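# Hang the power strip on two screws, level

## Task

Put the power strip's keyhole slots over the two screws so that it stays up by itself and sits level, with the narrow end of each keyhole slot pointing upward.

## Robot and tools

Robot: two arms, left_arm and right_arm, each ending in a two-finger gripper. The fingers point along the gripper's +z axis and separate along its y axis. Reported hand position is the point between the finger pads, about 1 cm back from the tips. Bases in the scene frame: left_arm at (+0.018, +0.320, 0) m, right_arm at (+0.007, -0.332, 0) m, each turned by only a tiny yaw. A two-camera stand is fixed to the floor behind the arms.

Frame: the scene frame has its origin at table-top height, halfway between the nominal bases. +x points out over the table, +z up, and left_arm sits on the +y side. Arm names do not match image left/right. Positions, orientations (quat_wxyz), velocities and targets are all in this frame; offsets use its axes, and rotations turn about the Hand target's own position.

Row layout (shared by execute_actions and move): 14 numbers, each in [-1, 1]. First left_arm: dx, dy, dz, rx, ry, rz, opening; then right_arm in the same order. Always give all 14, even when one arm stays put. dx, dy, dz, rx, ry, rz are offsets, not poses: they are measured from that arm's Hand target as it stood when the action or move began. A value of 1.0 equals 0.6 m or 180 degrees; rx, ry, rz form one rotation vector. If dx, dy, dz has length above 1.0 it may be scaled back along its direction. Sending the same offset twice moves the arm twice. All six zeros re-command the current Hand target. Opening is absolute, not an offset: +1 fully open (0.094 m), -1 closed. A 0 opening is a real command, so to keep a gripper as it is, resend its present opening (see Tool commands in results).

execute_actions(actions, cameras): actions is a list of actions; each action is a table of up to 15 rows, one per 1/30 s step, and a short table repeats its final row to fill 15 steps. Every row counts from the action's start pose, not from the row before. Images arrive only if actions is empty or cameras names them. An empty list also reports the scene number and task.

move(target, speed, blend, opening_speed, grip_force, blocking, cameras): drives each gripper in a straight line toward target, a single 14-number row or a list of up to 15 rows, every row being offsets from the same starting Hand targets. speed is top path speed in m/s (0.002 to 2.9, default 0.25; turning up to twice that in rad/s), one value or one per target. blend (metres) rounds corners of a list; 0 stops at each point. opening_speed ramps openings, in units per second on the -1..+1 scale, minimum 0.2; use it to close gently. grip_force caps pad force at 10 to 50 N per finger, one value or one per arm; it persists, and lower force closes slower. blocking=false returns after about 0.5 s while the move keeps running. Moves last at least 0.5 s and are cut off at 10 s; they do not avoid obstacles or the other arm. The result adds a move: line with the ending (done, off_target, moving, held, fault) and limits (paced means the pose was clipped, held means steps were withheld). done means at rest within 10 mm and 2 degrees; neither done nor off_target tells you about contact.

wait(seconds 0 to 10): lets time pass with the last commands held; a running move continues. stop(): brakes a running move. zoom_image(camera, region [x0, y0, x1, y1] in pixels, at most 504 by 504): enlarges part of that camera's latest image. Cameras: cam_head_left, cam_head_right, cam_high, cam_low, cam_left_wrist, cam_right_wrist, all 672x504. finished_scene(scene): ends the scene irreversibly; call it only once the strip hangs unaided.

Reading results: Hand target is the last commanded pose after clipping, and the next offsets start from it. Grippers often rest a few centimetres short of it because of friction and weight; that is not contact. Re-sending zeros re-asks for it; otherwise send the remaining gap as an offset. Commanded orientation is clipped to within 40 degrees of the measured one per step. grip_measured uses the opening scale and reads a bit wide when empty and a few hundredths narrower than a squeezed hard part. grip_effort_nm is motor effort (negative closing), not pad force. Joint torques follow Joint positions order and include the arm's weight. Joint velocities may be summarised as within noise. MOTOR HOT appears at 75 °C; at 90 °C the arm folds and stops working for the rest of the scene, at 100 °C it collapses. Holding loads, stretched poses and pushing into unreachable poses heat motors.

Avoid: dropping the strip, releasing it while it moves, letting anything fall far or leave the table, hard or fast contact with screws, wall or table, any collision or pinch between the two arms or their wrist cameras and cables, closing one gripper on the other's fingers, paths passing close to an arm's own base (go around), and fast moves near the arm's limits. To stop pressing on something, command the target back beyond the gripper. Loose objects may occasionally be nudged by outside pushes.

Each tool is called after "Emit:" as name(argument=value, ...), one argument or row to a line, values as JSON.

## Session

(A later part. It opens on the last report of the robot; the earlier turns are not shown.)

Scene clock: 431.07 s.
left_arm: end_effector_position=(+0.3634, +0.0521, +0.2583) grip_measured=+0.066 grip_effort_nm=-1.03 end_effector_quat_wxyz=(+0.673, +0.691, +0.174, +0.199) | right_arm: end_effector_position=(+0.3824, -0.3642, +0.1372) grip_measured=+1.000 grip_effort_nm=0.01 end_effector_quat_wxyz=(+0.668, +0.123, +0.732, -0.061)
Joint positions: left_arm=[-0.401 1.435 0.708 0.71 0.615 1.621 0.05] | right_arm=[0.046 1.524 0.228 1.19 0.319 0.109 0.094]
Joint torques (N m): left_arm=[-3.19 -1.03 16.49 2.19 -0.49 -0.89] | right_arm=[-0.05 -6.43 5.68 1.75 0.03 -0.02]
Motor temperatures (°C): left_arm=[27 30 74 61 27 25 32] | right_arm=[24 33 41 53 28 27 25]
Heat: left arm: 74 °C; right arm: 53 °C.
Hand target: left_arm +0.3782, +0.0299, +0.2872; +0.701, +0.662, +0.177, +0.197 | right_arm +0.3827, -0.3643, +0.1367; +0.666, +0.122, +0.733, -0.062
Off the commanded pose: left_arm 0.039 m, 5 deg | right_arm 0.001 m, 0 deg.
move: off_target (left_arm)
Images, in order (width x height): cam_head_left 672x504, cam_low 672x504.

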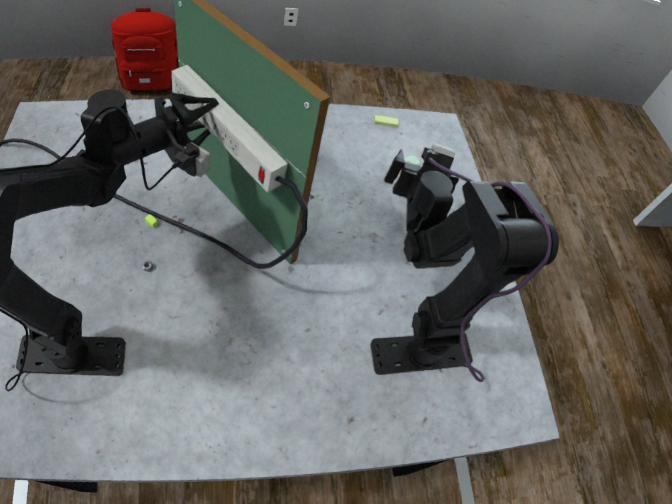

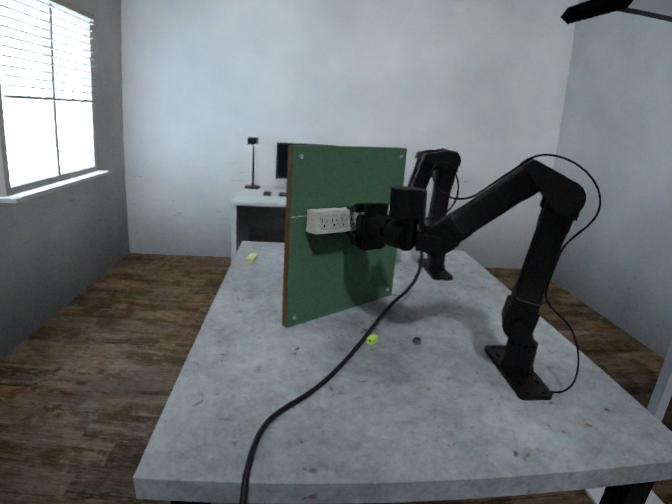

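Emit:
move(
  target=[
    [-0.08,0.12,0.0,-0.004,0.006,0,-0.12,0,0,0,0,0,0,1],
  ],
  speed=0.15,
)

Emit:
wait(
  seconds=10,
)

Emit:
move(
  target=[
    [0.044,-0.066,0.008,0,0,0,-0.12,0,0,0,0,0,0,1],
    [0.08,-0.12,0.005,0,0,0,-0.12,0,0,0,0,0,0,1],
  ],
  speed=0.12,
  cameras=["cam_head_left"],
)

Emit:
zoom_image(
  camera="cam_head_left",
  region=[160, 50, 330, 200],
)

Scene clock: 441.67 s.
left_arm: end_effector_position=(+0.3377, +0.1005, +0.2734) grip_measured=+0.066 grip_effort_nm=-1.02 end_effector_quat_wxyz=(+0.685, +0.675, +0.184, +0.200) | right_arm: end_effector_position=(+0.3824, -0.3642, +0.1372) grip_measured=+1.000 grip_effort_nm=0.01 end_effector_quat_wxyz=(+0.668, +0.123, +0.732, -0.061)
Joint positions: left_arm=[-0.268 1.234 0.587 0.674 0.732 1.571 0.05] | right_arm=[0.046 1.524 0.228 1.19 0.319 0.109 0.094]
Joint torques (N m): left_arm=[0.34 -5.72 7.53 1.92 0.2 -0.7] | right_arm=[-0.06 -6.45 5.65 1.75 0.03 -0.01]
Motor temperatures (°C): left_arm=[27 30 77 62 27 25 32] | right_arm=[24 33 41 53 28 27 25]
Heat: left arm: 77 °C; right arm: 53 °C. Fold the left arm in close to its base, or ease its load, before you think long.
Hand target: left_arm +0.3302, +0.1019, +0.2871; +0.703, +0.660, +0.184, +0.189 | right_arm +0.3827, -0.3643, +0.1367; +0.666, +0.122, +0.733, -0.062
Off the commanded pose: left_arm 0.016 m, 3 deg | right_arm 0.001 m, 0 deg.
MOTOR HOT: joint 3 (elbow) of the left arm reports 77 °C; the controller's stop level is 90 °C. To cool a motor, set the load down, stop pushing, or move to a pose that needs little force.
move: off_target (left_arm)

Scene clock: 451.67 s.
left_arm: end_effector_position=(+0.3376, +0.1004, +0.2734) grip_measured=+0.066 grip_effort_nm=-1.02 end_effector_quat_wxyz=(+0.686, +0.675, +0.184, +0.200) | right_arm: end_effector_position=(+0.3824, -0.3642, +0.1372) grip_measured=+1.000 grip_effort_nm=0.01 end_effector_quat_wxyz=(+0.668, +0.123, +0.732, -0.061)
Joint positions: left_arm=[-0.268 1.234 0.587 0.674 0.732 1.571 0.05] | right_arm=[0.046 1.524 0.228 1.19 0.319 0.109 0.094]
Joint torques (N m): left_arm=[0.4 -5.87 7.47 1.92 0.24 -0.7] | right_arm=[-0.05 -6.41 5.67 1.76 0.03 -0.01]
Motor temperatures (°C): left_arm=[27 30 70 60 27 25 32] | right_arm=[24 33 41 53 28 27 25]
Heat: left arm: 70 °C; right arm: 53 °C.
Hand target: left_arm +0.3302, +0.1019, +0.2871; +0.703, +0.660, +0.185, +0.189 | right_arm +0.3827, -0.3643, +0.1367; +0.666, +0.122, +0.733, -0.062
Tool commands: left_gripper/opening=-0.12 right_gripper/opening=+1.0
Off the commanded pose: left_arm 0.016 m, 3 deg | right_arm 0.001 m, 0 deg.
MOTOR HOT: cleared for the motors of the left arm.
wait: 10.00 s; at rest by 0.17 s

Scene clock: 453.17 s.
left_arm: end_effector_position=(+0.3632, +0.0527, +0.2560) grip_measured=+0.066 grip_effort_nm=-1.02 end_effector_quat_wxyz=(+0.674, +0.689, +0.197, +0.180) | right_arm: end_effector_position=(+0.3824, -0.3642, +0.1372) grip_measured=+1.000 grip_effort_nm=0.01 end_effector_quat_wxyz=(+0.668, +0.123, +0.732, -0.061)
Joint positions: left_arm=[-0.402 1.43 0.708 0.69 0.611 1.572 0.05] | right_arm=[0.046 1.524 0.228 1.19 0.319 0.109 0.094]
Joint torques (N m): left_arm=[-3.33 -1.25 16.57 2.3 -0.39 -0.61] | right_arm=[-0.02 -6.43 5.7 1.76 0.02 -0.02]
Motor temperatures (°C): left_arm=[27 30 70 60 27 25 32] | right_arm=[24 33 41 53 28 27 25]
Heat: left arm: 70 °C; right arm: 53 °C.
Hand target: left_arm +0.3781, +0.0299, +0.2902; +0.703, +0.660, +0.184, +0.189 | right_arm +0.3827, -0.3643, +0.1367; +0.666, +0.122, +0.733, -0.062
Off the commanded pose: left_arm 0.044 m, 5 deg | right_arm 0.001 m, 0 deg.
move: off_target (left_arm)
Images, in order (width x height): cam_head_left 672x504.

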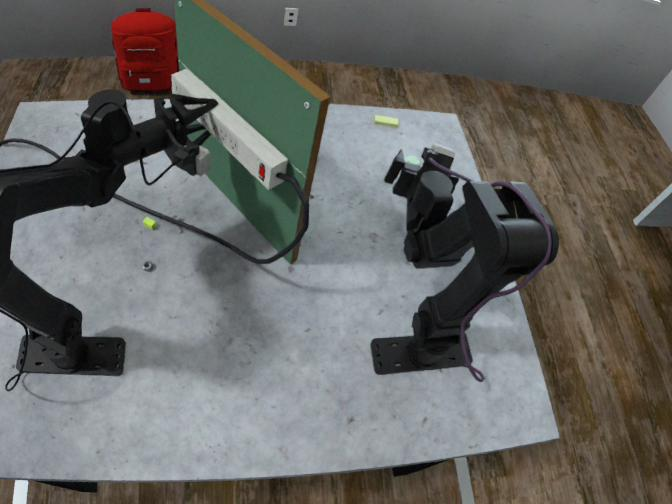

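Scaled by 2.965 from the camera's 672x504 image, which has a finer 960x720 frame.

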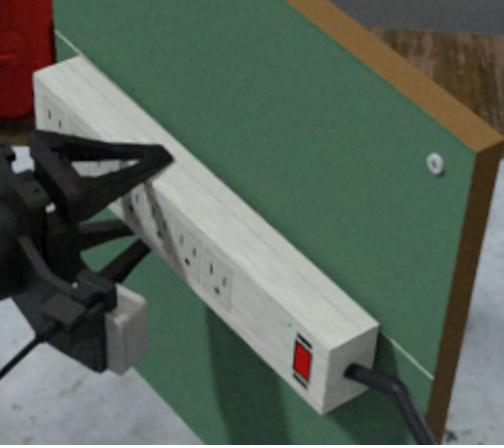

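Emit:
move(
  target=[
    [-0.044,0.058,0,0.0055,-0.0085,0,-0.12,0,0,0,0,0,0,1],
    [0.0005,0.001,0.003,0.0055,-0.0085,0,-0.12,0,0,0,0,0,0,1],
  ],
  speed=0.11,
  cameras=["cam_head_left"],
)

Emit:
zoom_image(
  camera="cam_head_left",
  region=[160, 50, 330, 200],
)

Scene clock: 480.40 s.
left_arm: end_effector_position=(+0.3648, +0.0531, +0.2579) grip_measured=+0.066 grip_effort_nm=-1.02 end_effector_quat_wxyz=(+0.672, +0.690, +0.188, +0.193) | right_arm: end_effector_position=(+0.3824, -0.3642, +0.1372) grip_measured=+1.000 grip_effort_nm=0.01 end_effector_quat_wxyz=(+0.668, +0.123, +0.732, -0.061)
Joint positions: left_arm=[-0.402 1.43 0.712 0.69 0.604 1.6 0.05] | right_arm=[0.046 1.524 0.228 1.19 0.319 0.109 0.094]
Joint torques (N m): left_arm=[-3.17 -1.63 17.07 2.21 -0.3 -0.53] | right_arm=[-0.02 -6.43 5.63 1.76 0.03 -0.01]
Motor temperatures (°C): left_arm=[27 30 82 65 27 25 32] | right_arm=[24 33 41 53 28 27 25]
Heat: left arm: 82 °C; right arm: 53 °C. Fold the left arm in close to its base, or ease its load, before you think long.
Hand target: left_arm +0.3785, +0.0306, +0.2922; +0.700, +0.663, +0.173, +0.200 | right_arm +0.3827, -0.3643, +0.1367; +0.666, +0.122, +0.733, -0.062
Off the commanded pose: left_arm 0.043 m, 5 deg | right_arm 0.001 m, 0 deg.
MOTOR HOT: joint 3 (elbow) of the left arm reports 82 °C; the controller's stop level is 90 °C. To cool a motor, set the load down, stop pushing, or move to a pose that needs little force.
move: off_target (left_arm)
Images, in order (width x height): cam_head_left 672x504.

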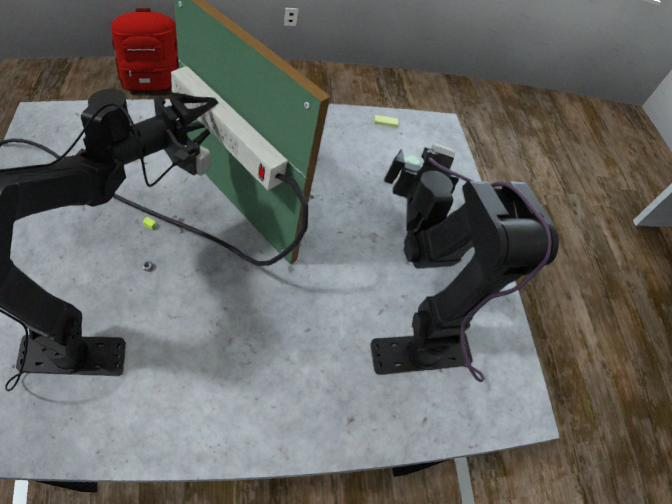

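Scaled by 2.965 from the camera's 672x504 image, which has a finer 960x720 frame.

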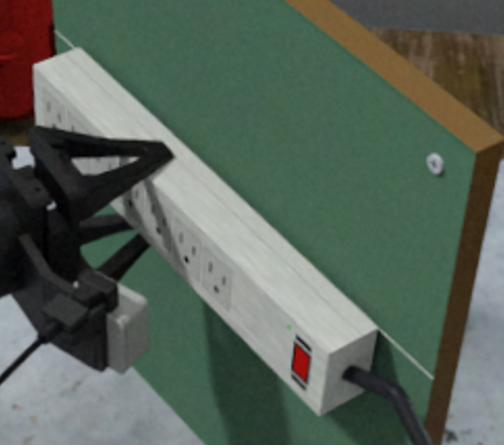

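Emit:
move(
  target=[
    [-0.12,0.17,-0.04,0,0,0,-0.12,0,0,0,0,0,0,1],
    [-0.25,0.25,-0.06,0,0,0,-0.12,0,0,0,0,0,0,1],
  ],
  blend=0.03,
)

Emit:
wait(
  seconds=10,
)

Emit:
wait(
  seconds=10,
)

Emit:
wait(
  seconds=10,
)

Scene clock: 488.17 s.
left_arm: end_effector_position=(+0.2317, +0.1808, +0.2517) grip_measured=+0.066 grip_effort_nm=-1.02 end_effector_quat_wxyz=(+0.693, +0.668, +0.164, +0.216) | right_arm: end_effector_position=(+0.3824, -0.3642, +0.1372) grip_measured=+1.000 grip_effort_nm=0.01 end_effector_quat_wxyz=(+0.668, +0.123, +0.732, -0.061)
Joint positions: left_arm=[0.136 0.599 0.222 0.505 1.141 1.516 0.05] | right_arm=[0.046 1.524 0.228 1.19 0.319 0.109 0.094]
Joint torques (N m): left_arm=[0.61 -0.16 8.53 1.38 0.07 -0.63] | right_arm=[-0.03 -6.46 5.7 1.75 0.03 -0.02]
Motor temperatures (°C): left_arm=[27 30 79 65 27 25 32] | right_arm=[24 33 41 53 28 27 25]
Heat: left arm: 79 °C; right arm: 53 °C. Fold the left arm in close to its base, or ease its load, before you think long.
Hand target: left_arm +0.2285, +0.1806, +0.2562; +0.700, +0.663, +0.173, +0.200 | right_arm +0.3827, -0.3643, +0.1367; +0.666, +0.122, +0.733, -0.062
Off the commanded pose: left_arm 0.006 m, 2 deg | right_arm 0.001 m, 0 deg.
MOTOR HOT: still on. Joint 3 (elbow) of the left arm reports 79 °C.
move: done

Scene clock: 498.17 s.
left_arm: end_effector_position=(+0.2317, +0.1808, +0.2516) grip_measured=+0.066 grip_effort_nm=-1.02 end_effector_quat_wxyz=(+0.693, +0.668, +0.164, +0.216) | right_arm: end_effector_position=(+0.3824, -0.3642, +0.1372) grip_measured=+1.000 grip_effort_nm=0.01 end_effector_quat_wxyz=(+0.668, +0.123, +0.732, -0.061)
Joint positions: left_arm=[0.136 0.599 0.222 0.505 1.141 1.516 0.05] | right_arm=[0.046 1.524 0.228 1.19 0.319 0.109 0.094]
Joint torques (N m): left_arm=[0.62 -0.14 8.75 1.34 0.11 -0.65] | right_arm=[-0.03 -6.42 5.7 1.75 0.03 -0.03]
Motor temperatures (°C): left_arm=[27 29 73 61 27 25 32] | right_arm=[24 33 41 54 28 27 25]
Heat: left arm: 73 °C; right arm: 54 °C. Fold the left arm in close to its base, or ease its load, before you think long.
Hand target: left_arm +0.2285, +0.1806, +0.2562; +0.700, +0.663, +0.173, +0.200 | right_arm +0.3827, -0.3643, +0.1367; +0.666, +0.122, +0.733, -0.062
Tool commands: left_gripper/opening=-0.12 right_gripper/opening=+1.0
Off the commanded pose: left_arm 0.006 m, 2 deg | right_arm 0.001 m, 0 deg.
MOTOR HOT: still on. Joint 3 (elbow) of the left arm reports 73 °C.
wait: 10.00 s; at rest by 0.17 s

Scene clock: 508.17 s.
left_arm: end_effector_position=(+0.2317, +0.1808, +0.2516) grip_measured=+0.066 grip_effort_nm=-1.02 end_effector_quat_wxyz=(+0.693, +0.668, +0.164, +0.216) | right_arm: end_effector_position=(+0.3824, -0.3642, +0.1372) grip_measured=+1.000 grip_effort_nm=0.01 end_effector_quat_wxyz=(+0.668, +0.123, +0.732, -0.061)
Joint positions: left_arm=[0.136 0.599 0.222 0.505 1.141 1.516 0.05] | right_arm=[0.046 1.524 0.228 1.19 0.319 0.109 0.094]
Joint torques (N m): left_arm=[0.47 -0.16 8.79 1.39 0.15 -0.63] | right_arm=[-0.03 -6.46 5.67 1.76 0.02 -0.01]
Motor temperatures (°C): left_arm=[26 29 68 59 27 25 32] | right_arm=[24 33 41 54 28 27 25]
Heat: left arm: 68 °C; right arm: 54 °C.
Hand target: left_arm +0.2285, +0.1806, +0.2562; +0.700, +0.663, +0.173, +0.200 | right_arm +0.3827, -0.3643, +0.1367; +0.666, +0.122, +0.733, -0.062
Tool commands: left_gripper/opening=-0.12 right_gripper/opening=+1.0
Off the commanded pose: left_arm 0.006 m, 2 deg | right_arm 0.001 m, 0 deg.
MOTOR HOT: cleared for the motors of the left arm.
wait: 10.00 s; at rest by 0.17 s

Scene clock: 518.17 s.
left_arm: end_effector_position=(+0.2317, +0.1808, +0.2516) grip_measured=+0.066 grip_effort_nm=-1.02 end_effector_quat_wxyz=(+0.693, +0.668, +0.164, +0.216) | right_arm: end_effector_position=(+0.3824, -0.3642, +0.1372) grip_measured=+1.000 grip_effort_nm=0.01 end_effector_quat_wxyz=(+0.668, +0.123, +0.732, -0.061)
Joint positions: left_arm=[0.136 0.599 0.222 0.505 1.141 1.516 0.05] | right_arm=[0.046 1.524 0.228 1.19 0.319 0.109 0.094]
Joint torques (N m): left_arm=[0.59 -0.24 8.73 1.35 0.13 -0.62] | right_arm=[-0.02 -6.41 5.67 1.76 0.03 -0.02]
Motor temperatures (°C): left_arm=[26 29 66 58 27 25 32] | right_arm=[24 33 41 54 28 27 25]
Heat: left arm: 66 °C; right arm: 54 °C.
Hand target: left_arm +0.2285, +0.1806, +0.2562; +0.700, +0.663, +0.173, +0.200 | right_arm +0.3827, -0.3643, +0.1367; +0.666, +0.122, +0.733, -0.062
Tool commands: left_gripper/opening=-0.12 right_gripper/opening=+1.0
Off the commanded pose: left_arm 0.006 m, 2 deg | right_arm 0.001 m, 0 deg.
wait: 10.00 s; at rest by 0.17 s

Emit:
wait(
  seconds=10,
)

Emit:
wait(
  seconds=10,
)

Emit:
move(
  target=[
    [0.18,-0.16,0.066,0,0,0,-0.12,0,0,0,0,0,0,1],
    [0.25,-0.25,0.066,0,0,0,-0.12,0,0,0,0,0,0,1],
  ],
  speed=[0.2,0.11],
  cameras=["cam_head_left"],
)

Emit:
zoom_image(
  camera="cam_head_left",
  region=[160, 50, 330, 200],
)

Scene clock: 532.93 s.
left_arm: end_effector_position=(+0.2317, +0.1808, +0.2516) grip_measured=+0.066 grip_effort_nm=-1.02 end_effector_quat_wxyz=(+0.693, +0.668, +0.164, +0.216) | right_arm: end_effector_position=(+0.3824, -0.3642, +0.1372) grip_measured=+1.000 grip_effort_nm=0.01 end_effector_quat_wxyz=(+0.668, +0.123, +0.732, -0.061)
Joint positions: left_arm=[0.136 0.599 0.222 0.505 1.141 1.516 0.05] | right_arm=[0.046 1.524 0.228 1.19 0.319 0.109 0.094]
Joint torques (N m): left_arm=[0.51 -0.21 8.84 1.32 0.14 -0.62] | right_arm=[-0.05 -6.46 5.65 1.75 0.04 -0.02]
Motor temperatures (°C): left_arm=[26 29 63 56 27 25 32] | right_arm=[24 33 41 54 28 27 25]
Heat: left arm: 63 °C; right arm: 54 °C.
Hand target: left_arm +0.2285, +0.1806, +0.2562; +0.700, +0.663, +0.173, +0.200 | right_arm +0.3827, -0.3643, +0.1367; +0.666, +0.122, +0.733, -0.062
Tool commands: left_gripper/opening=-0.12 right_gripper/opening=+1.0
Off the commanded pose: left_arm 0.006 m, 2 deg | right_arm 0.001 m, 0 deg.
wait: 10.00 s; at rest from the start

Scene clock: 542.93 s.
left_arm: end_effector_position=(+0.2317, +0.1808, +0.2516) grip_measured=+0.066 grip_effort_nm=-1.02 end_effector_quat_wxyz=(+0.693, +0.668, +0.164, +0.216) | right_arm: end_effector_position=(+0.3824, -0.3642, +0.1372) grip_measured=+1.000 grip_effort_nm=0.01 end_effector_quat_wxyz=(+0.668, +0.123, +0.732, -0.061)
Joint positions: left_arm=[0.136 0.599 0.222 0.505 1.141 1.516 0.05] | right_arm=[0.046 1.524 0.228 1.19 0.319 0.109 0.094]
Joint torques (N m): left_arm=[0.49 -0.02 8.57 1.36 0.07 -0.63] | right_arm=[-0.03 -6.43 5.68 1.75 0.02 -0.02]
Motor temperatures (°C): left_arm=[26 28 62 55 27 25 32] | right_arm=[24 33 41 54 28 27 25]
Heat: left arm: 62 °C; right arm: 54 °C.
Hand target: left_arm +0.2285, +0.1806, +0.2562; +0.700, +0.663, +0.173, +0.200 | right_arm +0.3827, -0.3643, +0.1367; +0.666, +0.122, +0.733, -0.062
Tool commands: left_gripper/opening=-0.12 right_gripper/opening=+1.0
Off the commanded pose: left_arm 0.006 m, 2 deg | right_arm 0.001 m, 0 deg.
wait: 10.00 s; at rest by 0.17 s

Scene clock: 545.10 s.
left_arm: end_effector_position=(+0.3615, +0.0516, +0.2585) grip_measured=+0.066 grip_effort_nm=-1.02 end_effector_quat_wxyz=(+0.671, +0.694, +0.188, +0.183) | right_arm: end_effector_position=(+0.3824, -0.3642, +0.1372) grip_measured=+1.000 grip_effort_nm=0.01 end_effector_quat_wxyz=(+0.668, +0.123, +0.732, -0.061)
Joint positions: left_arm=[-0.404 1.42 0.718 0.661 0.616 1.596 0.05] | right_arm=[0.046 1.524 0.228 1.19 0.319 0.109 0.094]
Joint torques (N m): left_arm=[-2.66 -1.51 17.35 2.3 -0.5 -0.53] | right_arm=[-0.06 -6.43 5.68 1.75 0.02 -0.02]
Motor temperatures (°C): left_arm=[26 29 63 56 27 25 32] | right_arm=[24 33 41 54 28 27 25]
Heat: left arm: 63 °C; right arm: 54 °C.
Hand target: left_arm +0.3785, +0.0305, +0.2957; +0.700, +0.663, +0.173, +0.200 | right_arm +0.3827, -0.3643, +0.1367; +0.666, +0.122, +0.733, -0.062
Off the commanded pose: left_arm 0.046 m, 5 deg | right_arm 0.001 m, 0 deg.
move: off_target (left_arm)
Images, in order (width x height): cam_head_left 672x504.

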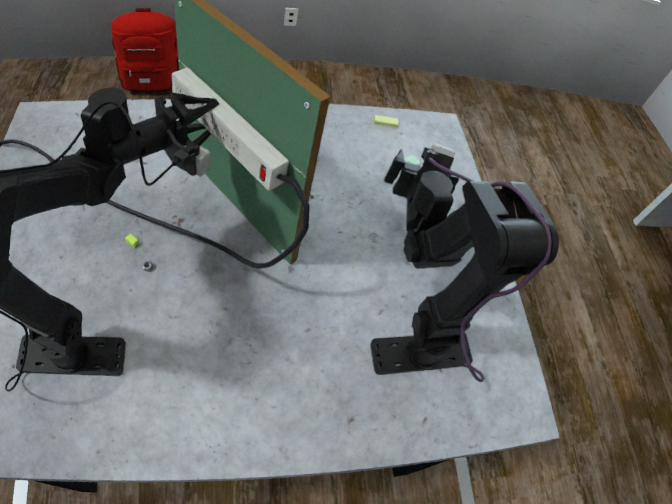

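Scaled by 2.965 from the camera's 672x504 image, which has a finer 960x720 frame.

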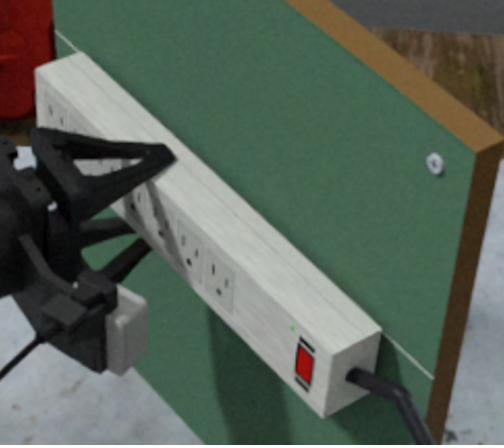

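Emit:
move(
  target=[
    [-0.037,0.061,0,0.002,-0.0032,0,-0.12,0,0,0,0,0,0,1],
    [0.0065,0.004,0.002,0.002,-0.0032,0,-0.12,0,0,0,0,0,0,1],
  ],
  speed=0.11,
  cameras=["cam_head_left"],
)

Emit:
zoom_image(
  camera="cam_head_left",
  region=[160, 50, 330, 200],
)

Scene clock: 554.33 s.
left_arm: end_effector_position=(+0.3670, +0.0552, +0.2635) grip_measured=+0.066 grip_effort_nm=-1.02 end_effector_quat_wxyz=(+0.672, +0.691, +0.182, +0.193) | right_arm: end_effector_position=(+0.3824, -0.3642, +0.1372) grip_measured=+1.000 grip_effort_nm=0.01 end_effector_quat_wxyz=(+0.668, +0.123, +0.732, -0.061)
Joint positions: left_arm=[-0.387 1.428 0.734 0.667 0.627 1.609 0.05] | right_arm=[0.046 1.524 0.228 1.19 0.319 0.109 0.094]
Joint torques (N m): left_arm=[-3.06 -1.24 16.87 2.23 -0.37 -0.48] | right_arm=[-0.05 -6.45 5.65 1.74 0.02 -0.02]
Motor temperatures (°C): left_arm=[26 29 69 59 27 25 32] | right_arm=[24 33 41 54 28 27 25]
Heat: left arm: 69 °C; right arm: 54 °C.
Hand target: left_arm +0.3825, +0.0330, +0.2967; +0.699, +0.665, +0.169, +0.204 | right_arm +0.3827, -0.3643, +0.1367; +0.666, +0.122, +0.733, -0.062
Off the commanded pose: left_arm 0.043 m, 5 deg | right_arm 0.001 m, 0 deg.
move: off_target (left_arm)
Images, in order (width x height): cam_head_left 672x504.

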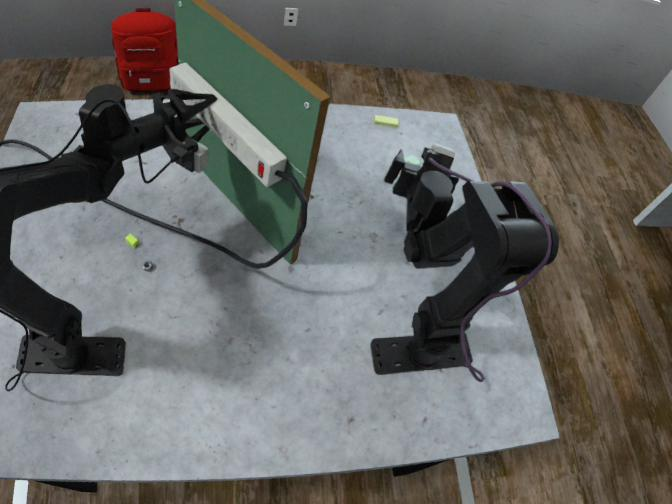

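Scaled by 2.965 from the camera's 672x504 image, which has a finer 960x720 frame.

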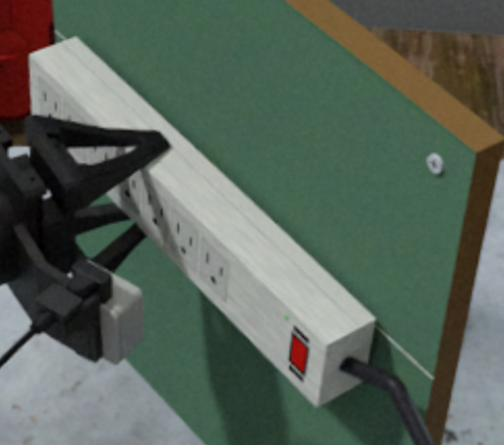

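Emit:
move(
  target=[
    [-0.044,0.058,0,0,0,0,-0.12,0,0,0,0,0,0,1],
    [0.0,0,-0.0085,0,0,0,-0.12,0,0,0,0,0,0,1],
  ],
  speed=0.12,
  cameras=["cam_head_left"],
)

Emit:
zoom_image(
  camera="cam_head_left",
  region=[160, 50, 330, 200],
)

Scene clock: 559.23 s.
left_arm: end_effector_position=(+0.3677, +0.0557, +0.2643) grip_measured=+0.066 grip_effort_nm=-1.02 end_effector_quat_wxyz=(+0.675, +0.689, +0.177, +0.196) | right_arm: end_effector_position=(+0.3824, -0.3642, +0.1372) grip_measured=+1.000 grip_effort_nm=0.01 end_effector_quat_wxyz=(+0.668, +0.123, +0.732, -0.061)
Joint positions: left_arm=[-0.383 1.434 0.731 0.687 0.634 1.612 0.05] | right_arm=[0.046 1.524 0.228 1.19 0.319 0.109 0.094]
Joint torques (N m): left_arm=[-3.41 -0.98 16.23 2.25 -0.5 -0.57] | right_arm=[-0.05 -6.43 5.68 1.75 0.01 -0.02]
Motor temperatures (°C): left_arm=[27 29 69 60 27 25 32] | right_arm=[24 33 41 54 28 27 25]
Heat: left arm: 69 °C; right arm: 54 °C.
Hand target: left_arm +0.3824, +0.0329, +0.2917; +0.699, +0.665, +0.169, +0.204 | right_arm +0.3827, -0.3643, +0.1367; +0.666, +0.122, +0.733, -0.062
Off the commanded pose: left_arm 0.038 m, 4 deg | right_arm 0.001 m, 0 deg.
move: off_target (left_arm)
Images, in order (width x height): cam_head_left 672x504.

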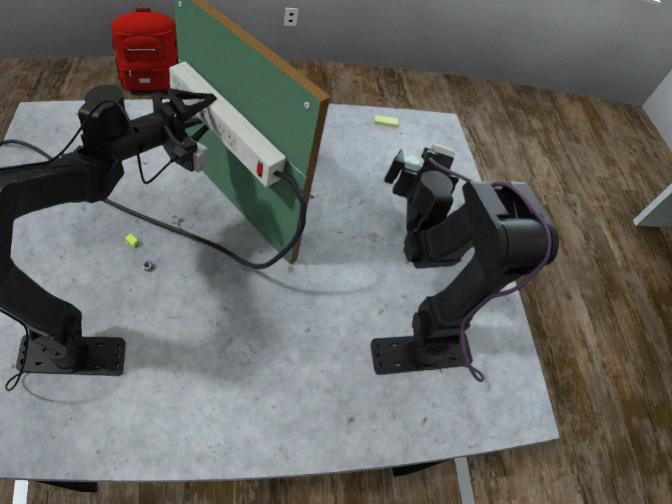

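Scaled by 2.965 from the camera's 672x504 image, which has a finer 960x720 frame.

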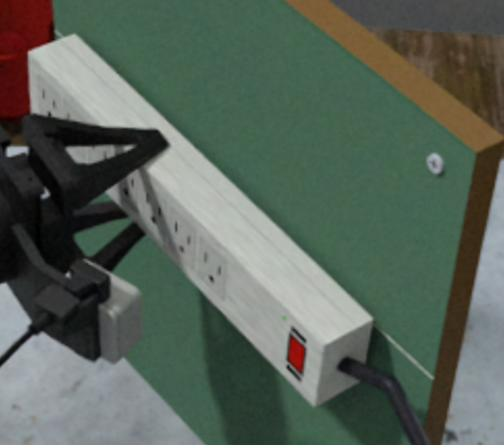

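Emit:
move(
  target=[
    [-0.064,0.088,-0.04,0,0,0,-0.12,0,0,0,0,0,0,1],
    [0.0,0,0.002,0,0,0,-0.12,0,0,0,0,0,0,1],
  ],
  speed=0.12,
  cameras=["cam_head_left"],
)

Emit:
zoom_image(
  camera="cam_head_left",
  region=[160, 50, 330, 200],
)

Scene clock: 564.87 s.
left_arm: end_effector_position=(+0.3671, +0.0514, +0.2601) grip_measured=+0.066 grip_effort_nm=-1.02 end_effector_quat_wxyz=(+0.678, +0.689, +0.170, +0.195) | right_arm: end_effector_position=(+0.3824, -0.3642, +0.1372) grip_measured=+1.000 grip_effort_nm=0.01 end_effector_quat_wxyz=(+0.668, +0.123, +0.732, -0.061)
Joint positions: left_arm=[-0.392 1.456 0.724 0.725 0.637 1.614 0.05] | right_arm=[0.046 1.524 0.228 1.19 0.319 0.109 0.094]
Joint torques (N m): left_arm=[-2.77 -2.73 17.01 1.9 -0.54 -0.54] | right_arm=[-0.02 -6.45 5.67 1.75 0.03 -0.02]
Motor temperatures (°C): left_arm=[27 29 71 61 27 25 32] | right_arm=[24 33 41 54 28 27 25]
Heat: left arm: 71 °C; right arm: 54 °C.
Hand target: left_arm +0.3824, +0.0330, +0.2929; +0.699, +0.665, +0.169, +0.203 | right_arm +0.3827, -0.3643, +0.1367; +0.666, +0.122, +0.733, -0.062
Off the commanded pose: left_arm 0.041 m, 4 deg | right_arm 0.001 m, 0 deg.
move: off_target (left_arm)
Images, in order (width x height): cam_head_left 672x504.

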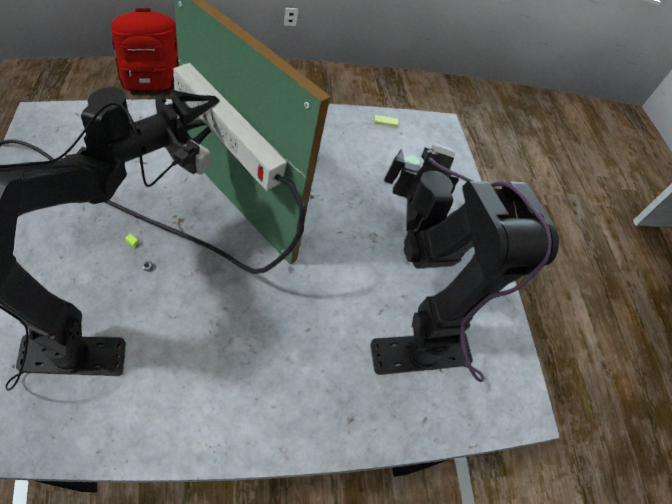

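Scaled by 2.965 from the camera's 672x504 image, which has a finer 960x720 frame.

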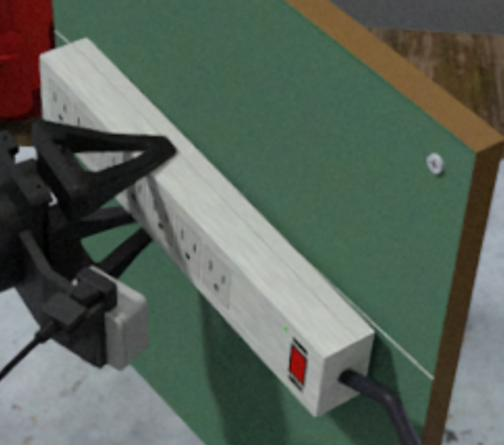

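Emit:
move(
  target=[
    [0,0,0,0.004,-0.006,0.02,-0.12,0,0,0,0,0,0,1],
    [0,0,0,-0.008,0.012,0.02,-0.12,0,0,0,0,0,0,1],
    [0.004,0.003,0,0.006,-0.009,0.02,-0.12,0,0,0,0,0,0,1],
    [-0.004,-0.003,0,0.006,-0.009,0.02,-0.12,0,0,0,0,0,0,1],
    [0,0,0,0.003,-0.004,0.02,-0.12,0,0,0,0,0,0,1],
  ],
  speed=0.08,
  blend=0.002,
  cameras=["cam_head_left"],
)

Emit:
zoom_image(
  camera="cam_head_left",
  region=[160, 50, 330, 200],
)

Scene clock: 574.87 s.
left_arm: end_effector_position=(+0.3674, +0.0516, +0.2605) grip_measured=+0.066 grip_effort_nm=-1.02 end_effector_quat_wxyz=(+0.673, +0.690, +0.176, +0.201) | right_arm: end_effector_position=(+0.3824, -0.3642, +0.1372) grip_measured=+1.000 grip_effort_nm=0.01 end_effector_quat_wxyz=(+0.668, +0.123, +0.732, -0.061)
Joint positions: left_arm=[-0.4 1.445 0.724 0.704 0.61 1.621 0.05] | right_arm=[0.046 1.524 0.228 1.19 0.319 0.109 0.094]
Joint torques (N m): left_arm=[-4.3 -3.49 15.28 2 -1.25 -0.47] | right_arm=[-0.05 -6.46 5.71 1.76 0.03 -0.02]
Motor temperatures (°C): left_arm=[27 29 77 60 27 25 32] | right_arm=[24 33 41 54 28 27 25]
Heat: left arm: 77 °C; right arm: 54 °C. Fold the left arm in close to its base, or ease its load, before you think long.
Hand target: left_arm +0.3824, +0.0330, +0.2929; +0.690, +0.661, +0.185, +0.230 | right_arm +0.3827, -0.3643, +0.1367; +0.666, +0.122, +0.733, -0.062
Off the commanded pose: left_arm 0.040 m, 5 deg | right_arm 0.001 m, 0 deg.
MOTOR HOT: joint 3 (elbow) of the left arm reports 77 °C; the controller's stop level is 90 °C. To cool a motor, set the load down, stop pushing, or move to a pose that needs little force.
move: off_target (left_arm)
Images, in order (width x height): cam_head_left 672x504.

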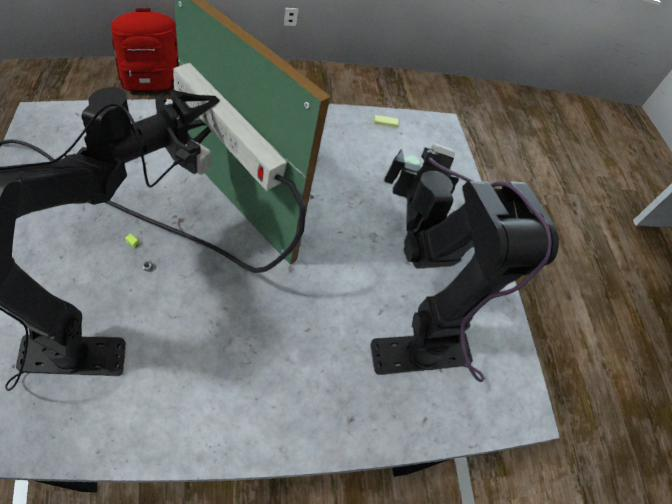

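Scaled by 2.965 from the camera's 672x504 image, which has a finer 960x720 frame.

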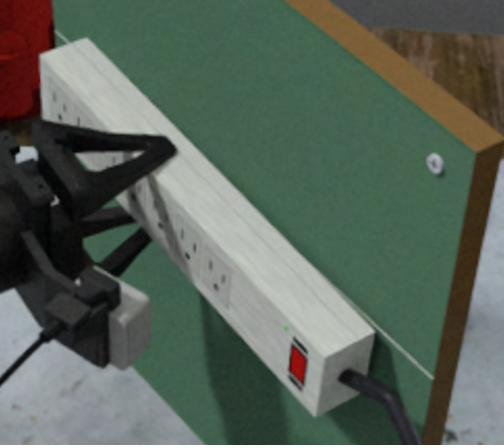

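Emit:
move(
  target=[
    [-0.028,0.044,-0.01,-0.004,0.006,0,-0.12,0,0,0,0,0,0,1],
    [0,0,0.0,-0.004,0.006,0,-0.12,0,0,0,0,0,0,1],
  ],
  speed=0.1,
  cameras=["cam_head_left"],
)

Emit:
zoom_image(
  camera="cam_head_left",
  region=[160, 50, 330, 200],
)

Scene clock: 582.47 s.
left_arm: end_effector_position=(+0.3676, +0.0521, +0.2605) grip_measured=+0.066 grip_effort_nm=-1.02 end_effector_quat_wxyz=(+0.668, +0.688, +0.188, +0.210) | right_arm: end_effector_position=(+0.3824, -0.3642, +0.1372) grip_measured=+1.000 grip_effort_nm=0.01 end_effector_quat_wxyz=(+0.668, +0.123, +0.732, -0.061)
Joint positions: left_arm=[-0.415 1.429 0.716 0.692 0.565 1.621 0.05] | right_arm=[0.046 1.524 0.228 1.19 0.319 0.109 0.094]
Joint torques (N m): left_arm=[-3.63 -2.51 16.02 2.08 -0.82 -0.68] | right_arm=[-0.02 -6.46 5.68 1.75 0.03 -0.01]
Motor temperatures (°C): left_arm=[27 29 78 60 27 25 32] | right_arm=[24 33 41 54 28 27 25]
Heat: left arm: 78 °C; right arm: 54 °C. Fold the left arm in close to its base, or ease its load, before you think long.
Hand target: left_arm +0.3824, +0.0329, +0.2930; +0.692, +0.659, +0.193, +0.223 | right_arm +0.3827, -0.3643, +0.1367; +0.666, +0.122, +0.733, -0.062
Off the commanded pose: left_arm 0.040 m, 5 deg | right_arm 0.001 m, 0 deg.
MOTOR HOT: still on. Joint 3 (elbow) of the left arm reports 78 °C.
move: off_target (left_arm)
Images, in order (width x height): cam_head_left 672x504.

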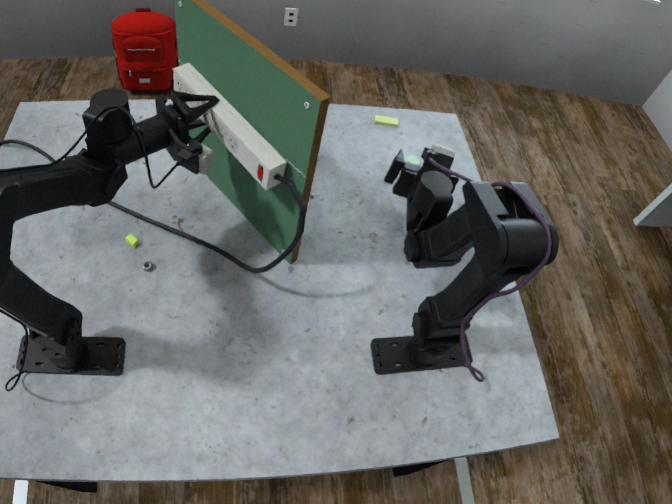

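Scaled by 2.965 from the camera's 672x504 image, which has a finer 960x720 frame.

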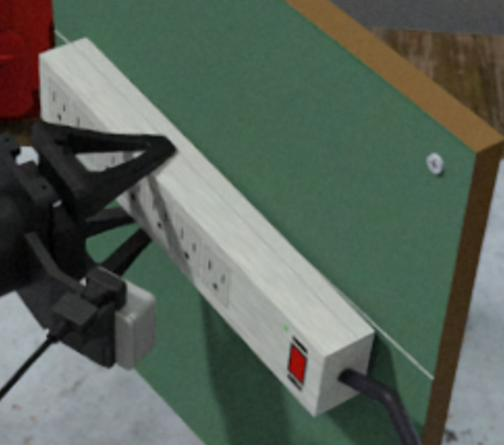

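Emit:
move(
  target=[
    [-0.02,0.032,0.0,0,0,0,-0.12,0,0,0,0,0,0,1],
  ],
  cameras=["cam_low"],
)

Emit:
zoom_image(
  camera="cam_low",
  region=[260, 150, 440, 310],
)

Scene clock: 587.93 s.
left_arm: end_effector_position=(+0.3672, +0.0525, +0.2608) grip_measured=+0.066 grip_effort_nm=-1.02 end_effector_quat_wxyz=(+0.668, +0.689, +0.188, +0.210) | right_arm: end_effector_position=(+0.3824, -0.3642, +0.1372) grip_measured=+1.000 grip_effort_nm=0.01 end_effector_quat_wxyz=(+0.668, +0.123, +0.732, -0.061)
Joint positions: left_arm=[-0.415 1.425 0.716 0.686 0.564 1.621 0.05] | right_arm=[0.046 1.524 0.228 1.19 0.319 0.109 0.094]
Joint torques (N m): left_arm=[-0.7 -6.87 11.03 2.04 -0.33 -0.61] | right_arm=[-0.06 -6.41 5.68 1.75 0.03 -0.02]
Motor temperatures (°C): left_arm=[27 29 76 60 27 25 32] | right_arm=[24 33 41 54 28 27 25]
Heat: left arm: 76 °C; right arm: 54 °C. Fold the left arm in close to its base, or ease its load, before you think long.
Hand target: left_arm +0.3704, +0.0521, +0.2930; +0.692, +0.659, +0.193, +0.223 | right_arm +0.3827, -0.3643, +0.1367; +0.666, +0.122, +0.733, -0.062
Off the commanded pose: left_arm 0.032 m, 5 deg | right_arm 0.001 m, 0 deg.
MOTOR HOT: still on. Joint 3 (elbow) of the left arm reports 76 °C.
move: off_target (left_arm)
Images, in order (width x height): cam_low 672x504.

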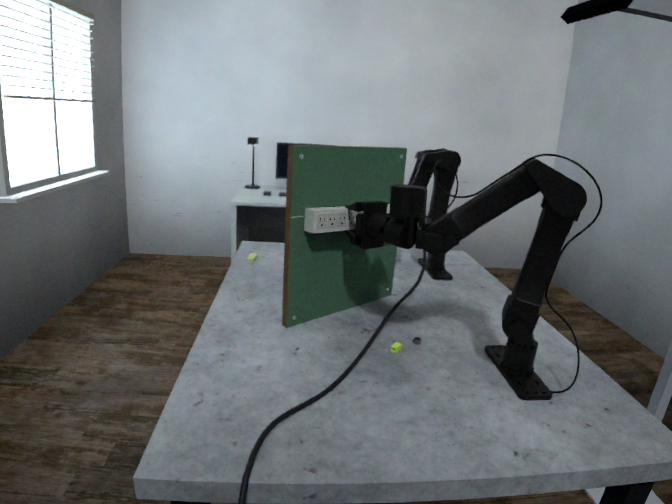

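Scaled by 2.800 from the camera's 672x504 image, which has a finer 960x720 frame.

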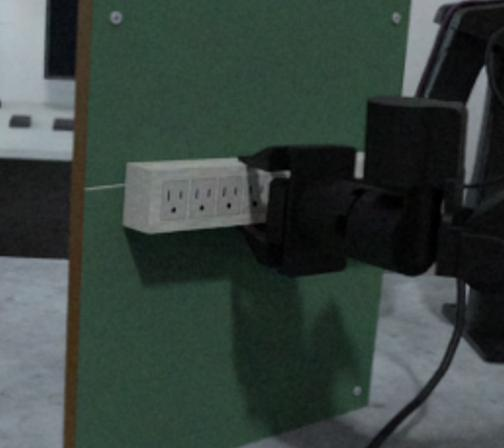

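Emit:
move(
  target=[
    [-0.004,0.006,-0.02,-0.012,0.018,0,-0.12,0,0,0,0,0,0,1],
    [0.008,-0.012,-0.01,-0.012,0.018,0.02,-0.12,0,0,0,0,0,0,1],
  ],
  speed=0.08,
  cameras=["cam_head_left"],
)

Emit:
zoom_image(
  camera="cam_head_left",
  region=[160, 50, 330, 200],
)

Scene clock: 594.70 s.
left_arm: end_effector_position=(+0.3692, +0.0501, +0.2618) grip_measured=+0.066 grip_effort_nm=-1.02 end_effector_quat_wxyz=(+0.672, +0.677, +0.216, +0.209) | right_arm: end_effector_position=(+0.3824, -0.3642, +0.1372) grip_measured=+1.000 grip_effort_nm=0.01 end_effector_quat_wxyz=(+0.668, +0.123, +0.732, -0.061)
Joint positions: left_arm=[-0.441 1.425 0.71 0.702 0.5 1.57 0.05] | right_arm=[0.046 1.524 0.228 1.19 0.319 0.109 0.094]
Joint torques (N m): left_arm=[-2.44 -5.35 10.82 2.05 -0.9 -0.72] | right_arm=[-0.03 -6.45 5.68 1.76 0.03 -0.02]
Motor temperatures (°C): left_arm=[27 29 72 61 27 25 32] | right_arm=[24 33 41 54 28 27 25]
Heat: left arm: 72 °C; right arm: 54 °C. Fold the left arm in close to its base, or ease its load, before you think long.
Hand target: left_arm +0.3752, +0.0450, +0.2869; +0.692, +0.645, +0.237, +0.222 | right_arm +0.3827, -0.3643, +0.1367; +0.666, +0.122, +0.733, -0.062
Off the commanded pose: left_arm 0.026 m, 5 deg | right_arm 0.001 m, 0 deg.
MOTOR HOT: still on. Joint 3 (elbow) of the left arm reports 72 °C.
move: off_target (left_arm)
Images, in order (width x height): cam_head_left 672x504.

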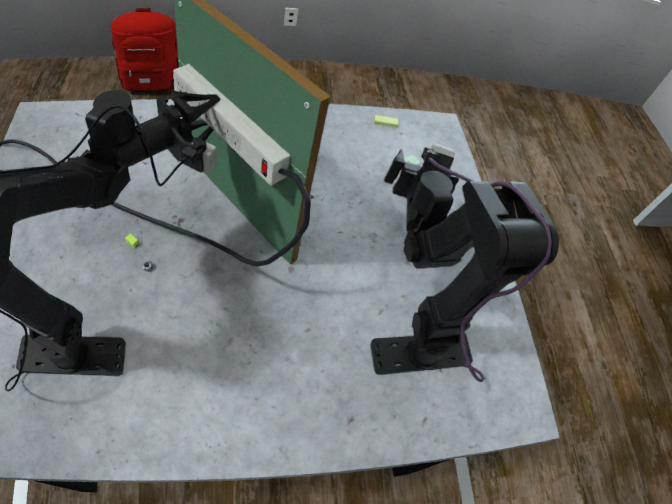

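Scaled by 2.965 from the camera's 672x504 image, which has a finer 960x720 frame.

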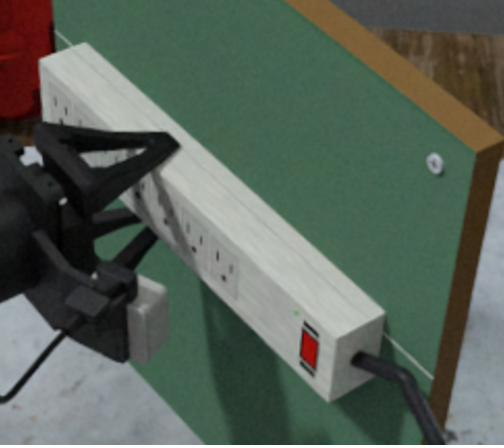

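Emit:
move(
  target=[
    [0.006,-0.01,0.01,0.01,-0.015,0.0,-0.12,0,0,0,0,0,0,1],
  ],
  speed=0.06,
  cameras=["cam_head_left"],
)

Emit:
zoom_image(
  camera="cam_head_left",
  region=[160, 50, 330, 200],
)

Scene clock: 598.60 s.
left_arm: end_effector_position=(+0.3691, +0.0498, +0.2616) grip_measured=+0.066 grip_effort_nm=-1.02 end_effector_quat_wxyz=(+0.670, +0.678, +0.217, +0.212) | right_arm: end_effector_position=(+0.3824, -0.3642, +0.1372) grip_measured=+1.000 grip_effort_nm=0.01 end_effector_quat_wxyz=(+0.668, +0.123, +0.732, -0.061)
Joint positions: left_arm=[-0.445 1.422 0.71 0.696 0.49 1.575 0.05] | right_arm=[0.046 1.524 0.228 1.19 0.319 0.109 0.094]
Joint torques (N m): left_arm=[-3.02 -4.85 13.42 2.03 -0.9 -0.21] | right_arm=[-0.05 -6.42 5.68 1.76 0.03 -0.02]
Motor temperatures (°C): left_arm=[27 29 71 60 27 25 32] | right_arm=[24 33 41 54 28 27 25]
Heat: left arm: 71 °C; right arm: 54 °C.
Hand target: left_arm +0.3788, +0.0389, +0.2929; +0.687, +0.651, +0.217, +0.241 | right_arm +0.3827, -0.3643, +0.1367; +0.666, +0.122, +0.733, -0.062
Off the commanded pose: left_arm 0.035 m, 5 deg | right_arm 0.001 m, 0 deg.
MOTOR HOT: cleared for the motors of the left arm.
move: off_target (left_arm)
Images, in order (width x height): cam_head_left 672x504.

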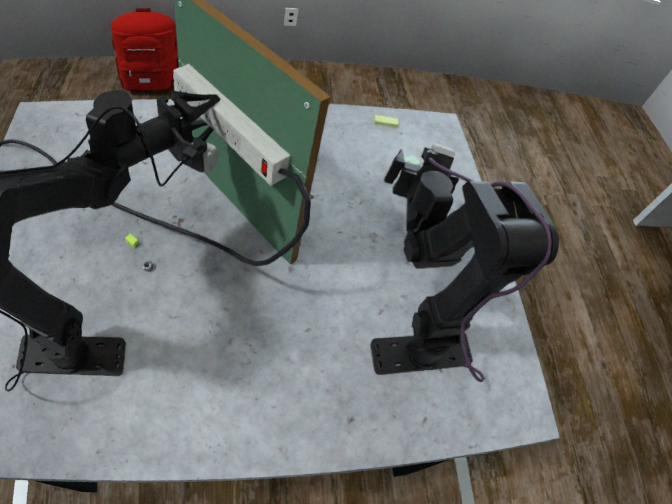

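Scaled by 2.965 from the camera's 672x504 image, which has a finer 960x720 frame.

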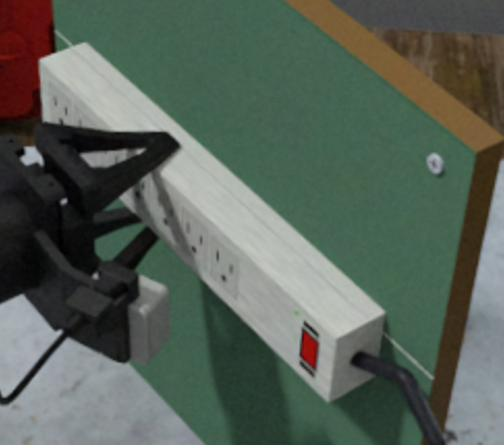

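Emit:
move(
  target=[
    [-0.008,0.014,-0.035,0,0,0.0,-0.12,0,0,0,0,0,0,1],
  ],
  speed=0.06,
  cameras=["cam_head_left"],
)

Emit:
zoom_image(
  camera="cam_head_left",
  region=[160, 50, 330, 200],
)

Scene clock: 602.80 s.
left_arm: end_effector_position=(+0.3695, +0.0500, +0.2616) grip_measured=+0.066 grip_effort_nm=-1.02 end_effector_quat_wxyz=(+0.676, +0.670, +0.212, +0.223) | right_arm: end_effector_position=(+0.3824, -0.3642, +0.1372) grip_measured=+1.000 grip_effort_nm=0.01 end_effector_quat_wxyz=(+0.668, +0.123, +0.732, -0.061)
Joint positions: left_arm=[-0.449 1.435 0.69 0.761 0.477 1.576 0.05] | right_arm=[0.046 1.524 0.228 1.19 0.319 0.109 0.094]
Joint torques (N m): left_arm=[-1.47 -4.14 8.14 2.29 -0.65 -0.18] | right_arm=[-0.03 -6.41 5.67 1.76 0.04 -0.02]
Motor temperatures (°C): left_arm=[27 30 70 60 27 25 32] | right_arm=[24 33 41 54 28 27 25]
Heat: left arm: 70 °C; right arm: 54 °C.
Hand target: left_arm +0.3740, +0.0474, +0.2718; +0.687, +0.651, +0.217, +0.241 | right_arm +0.3827, -0.3643, +0.1367; +0.666, +0.122, +0.733, -0.062
Off the commanded pose: left_arm 0.012 m, 3 deg | right_arm 0.001 m, 0 deg.
move: off_target (left_arm)
Images, in order (width x height): cam_head_left 672x504.

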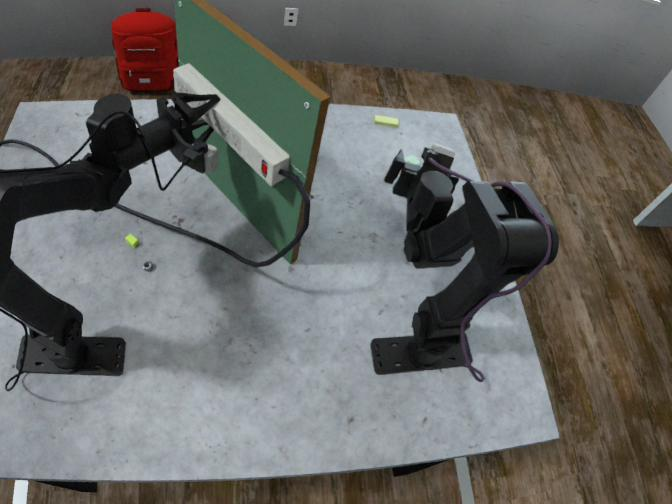

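Scaled by 2.965 from the camera's 672x504 image, which has a finer 960x720 frame.

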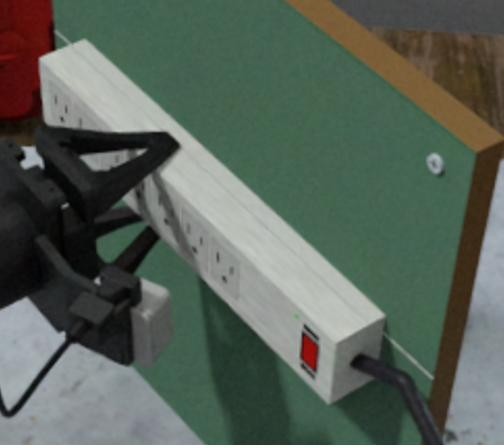

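Emit:
move(
  target=[
    [-0.006,0.009,-0.03,0,0,0.0,-0.12,0,0,0,0,0,0,1],
    [-0.006,0.009,-0.06,0,0,0.0,-0.12,0,0,0,0,0,0,1],
  ],
  speed=0.05,
  cameras=["cam_head_left"],
)

Emit:
zoom_image(
  camera="cam_head_left",
  region=[160, 50, 330, 200],
)

Scene clock: 609.50 s.
left_arm: end_effector_position=(+0.3687, +0.0512, +0.2465) grip_measured=+0.066 grip_effort_nm=-1.02 end_effector_quat_wxyz=(+0.689, +0.654, +0.206, +0.235) | right_arm: end_effector_position=(+0.3824, -0.3642, +0.1372) grip_measured=+1.000 grip_effort_nm=0.01 end_effector_quat_wxyz=(+0.668, +0.123, +0.732, -0.061)
Joint positions: left_arm=[-0.452 1.501 0.618 0.952 0.465 1.564 0.05] | right_arm=[0.046 1.524 0.228 1.19 0.319 0.109 0.094]
Joint torques (N m): left_arm=[-0.44 -3.37 4.72 2.16 -0.39 0.03] | right_arm=[-0.02 -6.45 5.64 1.75 0.02 -0.02]
Motor temperatures (°C): left_arm=[27 29 68 60 27 25 32] | right_arm=[24 33 41 54 28 27 25]
Heat: left arm: 68 °C; right arm: 54 °C.
Hand target: left_arm +0.3704, +0.0527, +0.2361; +0.687, +0.650, +0.217, +0.241 | right_arm +0.3827, -0.3643, +0.1367; +0.666, +0.122, +0.733, -0.062
Off the commanded pose: left_arm 0.011 m, 2 deg | right_arm 0.001 m, 0 deg.
move: off_target (left_arm)
Images, in order (width x height): cam_head_left 672x504.

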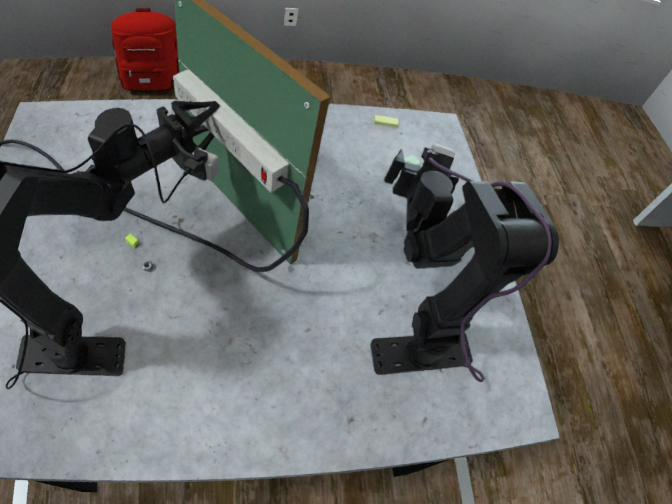

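Scaled by 2.965 from the camera's 672x504 image, which has a finer 960x720 frame.

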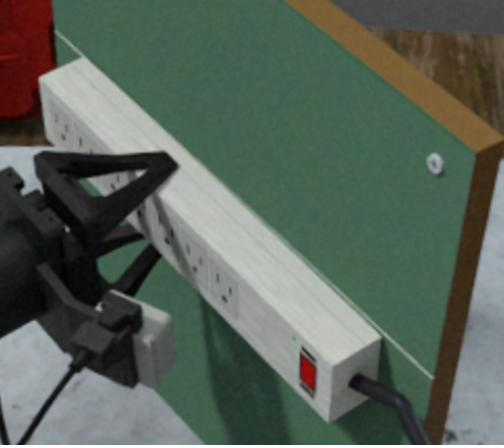

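Emit:
move(
  target=[
    [-0.02,0.03,0.01,0,0,0.0,-0.12,0,0,0,0,0,0,1],
  ],
  speed=0.06,
  cameras=["cam_head_left"],
)

Emit:
zoom_image(
  camera="cam_head_left",
  region=[160, 50, 330, 200],
)

Scene clock: 617.30 s.
left_arm: end_effector_position=(+0.3687, +0.0530, +0.2461) grip_measured=+0.066 grip_effort_nm=-1.02 end_effector_quat_wxyz=(+0.688, +0.652, +0.210, +0.238) | right_arm: end_effector_position=(+0.3824, -0.3642, +0.1372) grip_measured=+1.000 grip_effort_nm=0.01 end_effector_quat_wxyz=(+0.668, +0.123, +0.732, -0.061)
Joint positions: left_arm=[-0.452 1.496 0.611 0.953 0.455 1.563 0.05] | right_arm=[0.046 1.524 0.228 1.19 0.319 0.109 0.094]
Joint torques (N m): left_arm=[2.36 -9.28 1.13 1.86 0.11 0] | right_arm=[-0.05 -6.43 5.65 1.75 0.03 -0.02]
Motor temperatures (°C): left_arm=[27 29 65 61 27 25 32] | right_arm=[24 33 41 54 28 27 25]
Heat: left arm: 65 °C; right arm: 54 °C.
Hand target: left_arm +0.3584, +0.0708, +0.2421; +0.687, +0.650, +0.217, +0.241 | right_arm +0.3827, -0.3643, +0.1367; +0.666, +0.122, +0.733, -0.062
Off the commanded pose: left_arm 0.021 m, 1 deg | right_arm 0.001 m, 0 deg.
move: off_target (left_arm)
Images, in order (width x height): cam_head_left 672x504.

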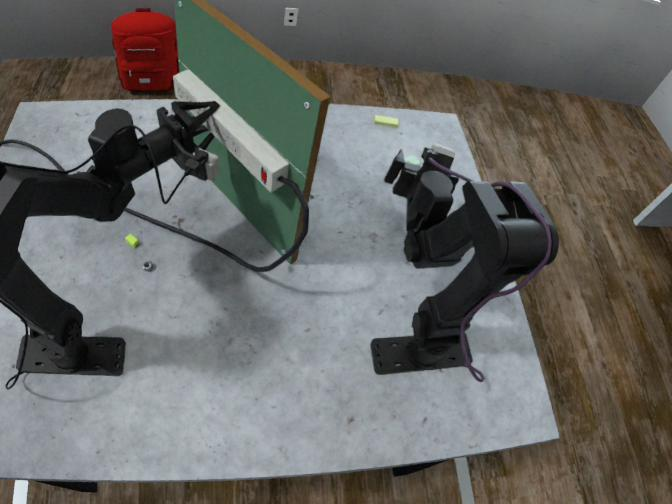

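Scaled by 2.965 from the camera's 672x504 image, which has a finer 960x720 frame.

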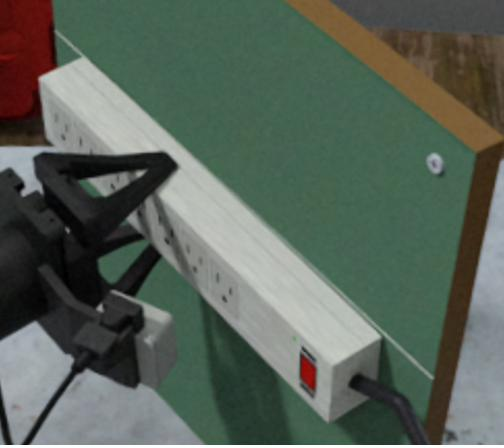

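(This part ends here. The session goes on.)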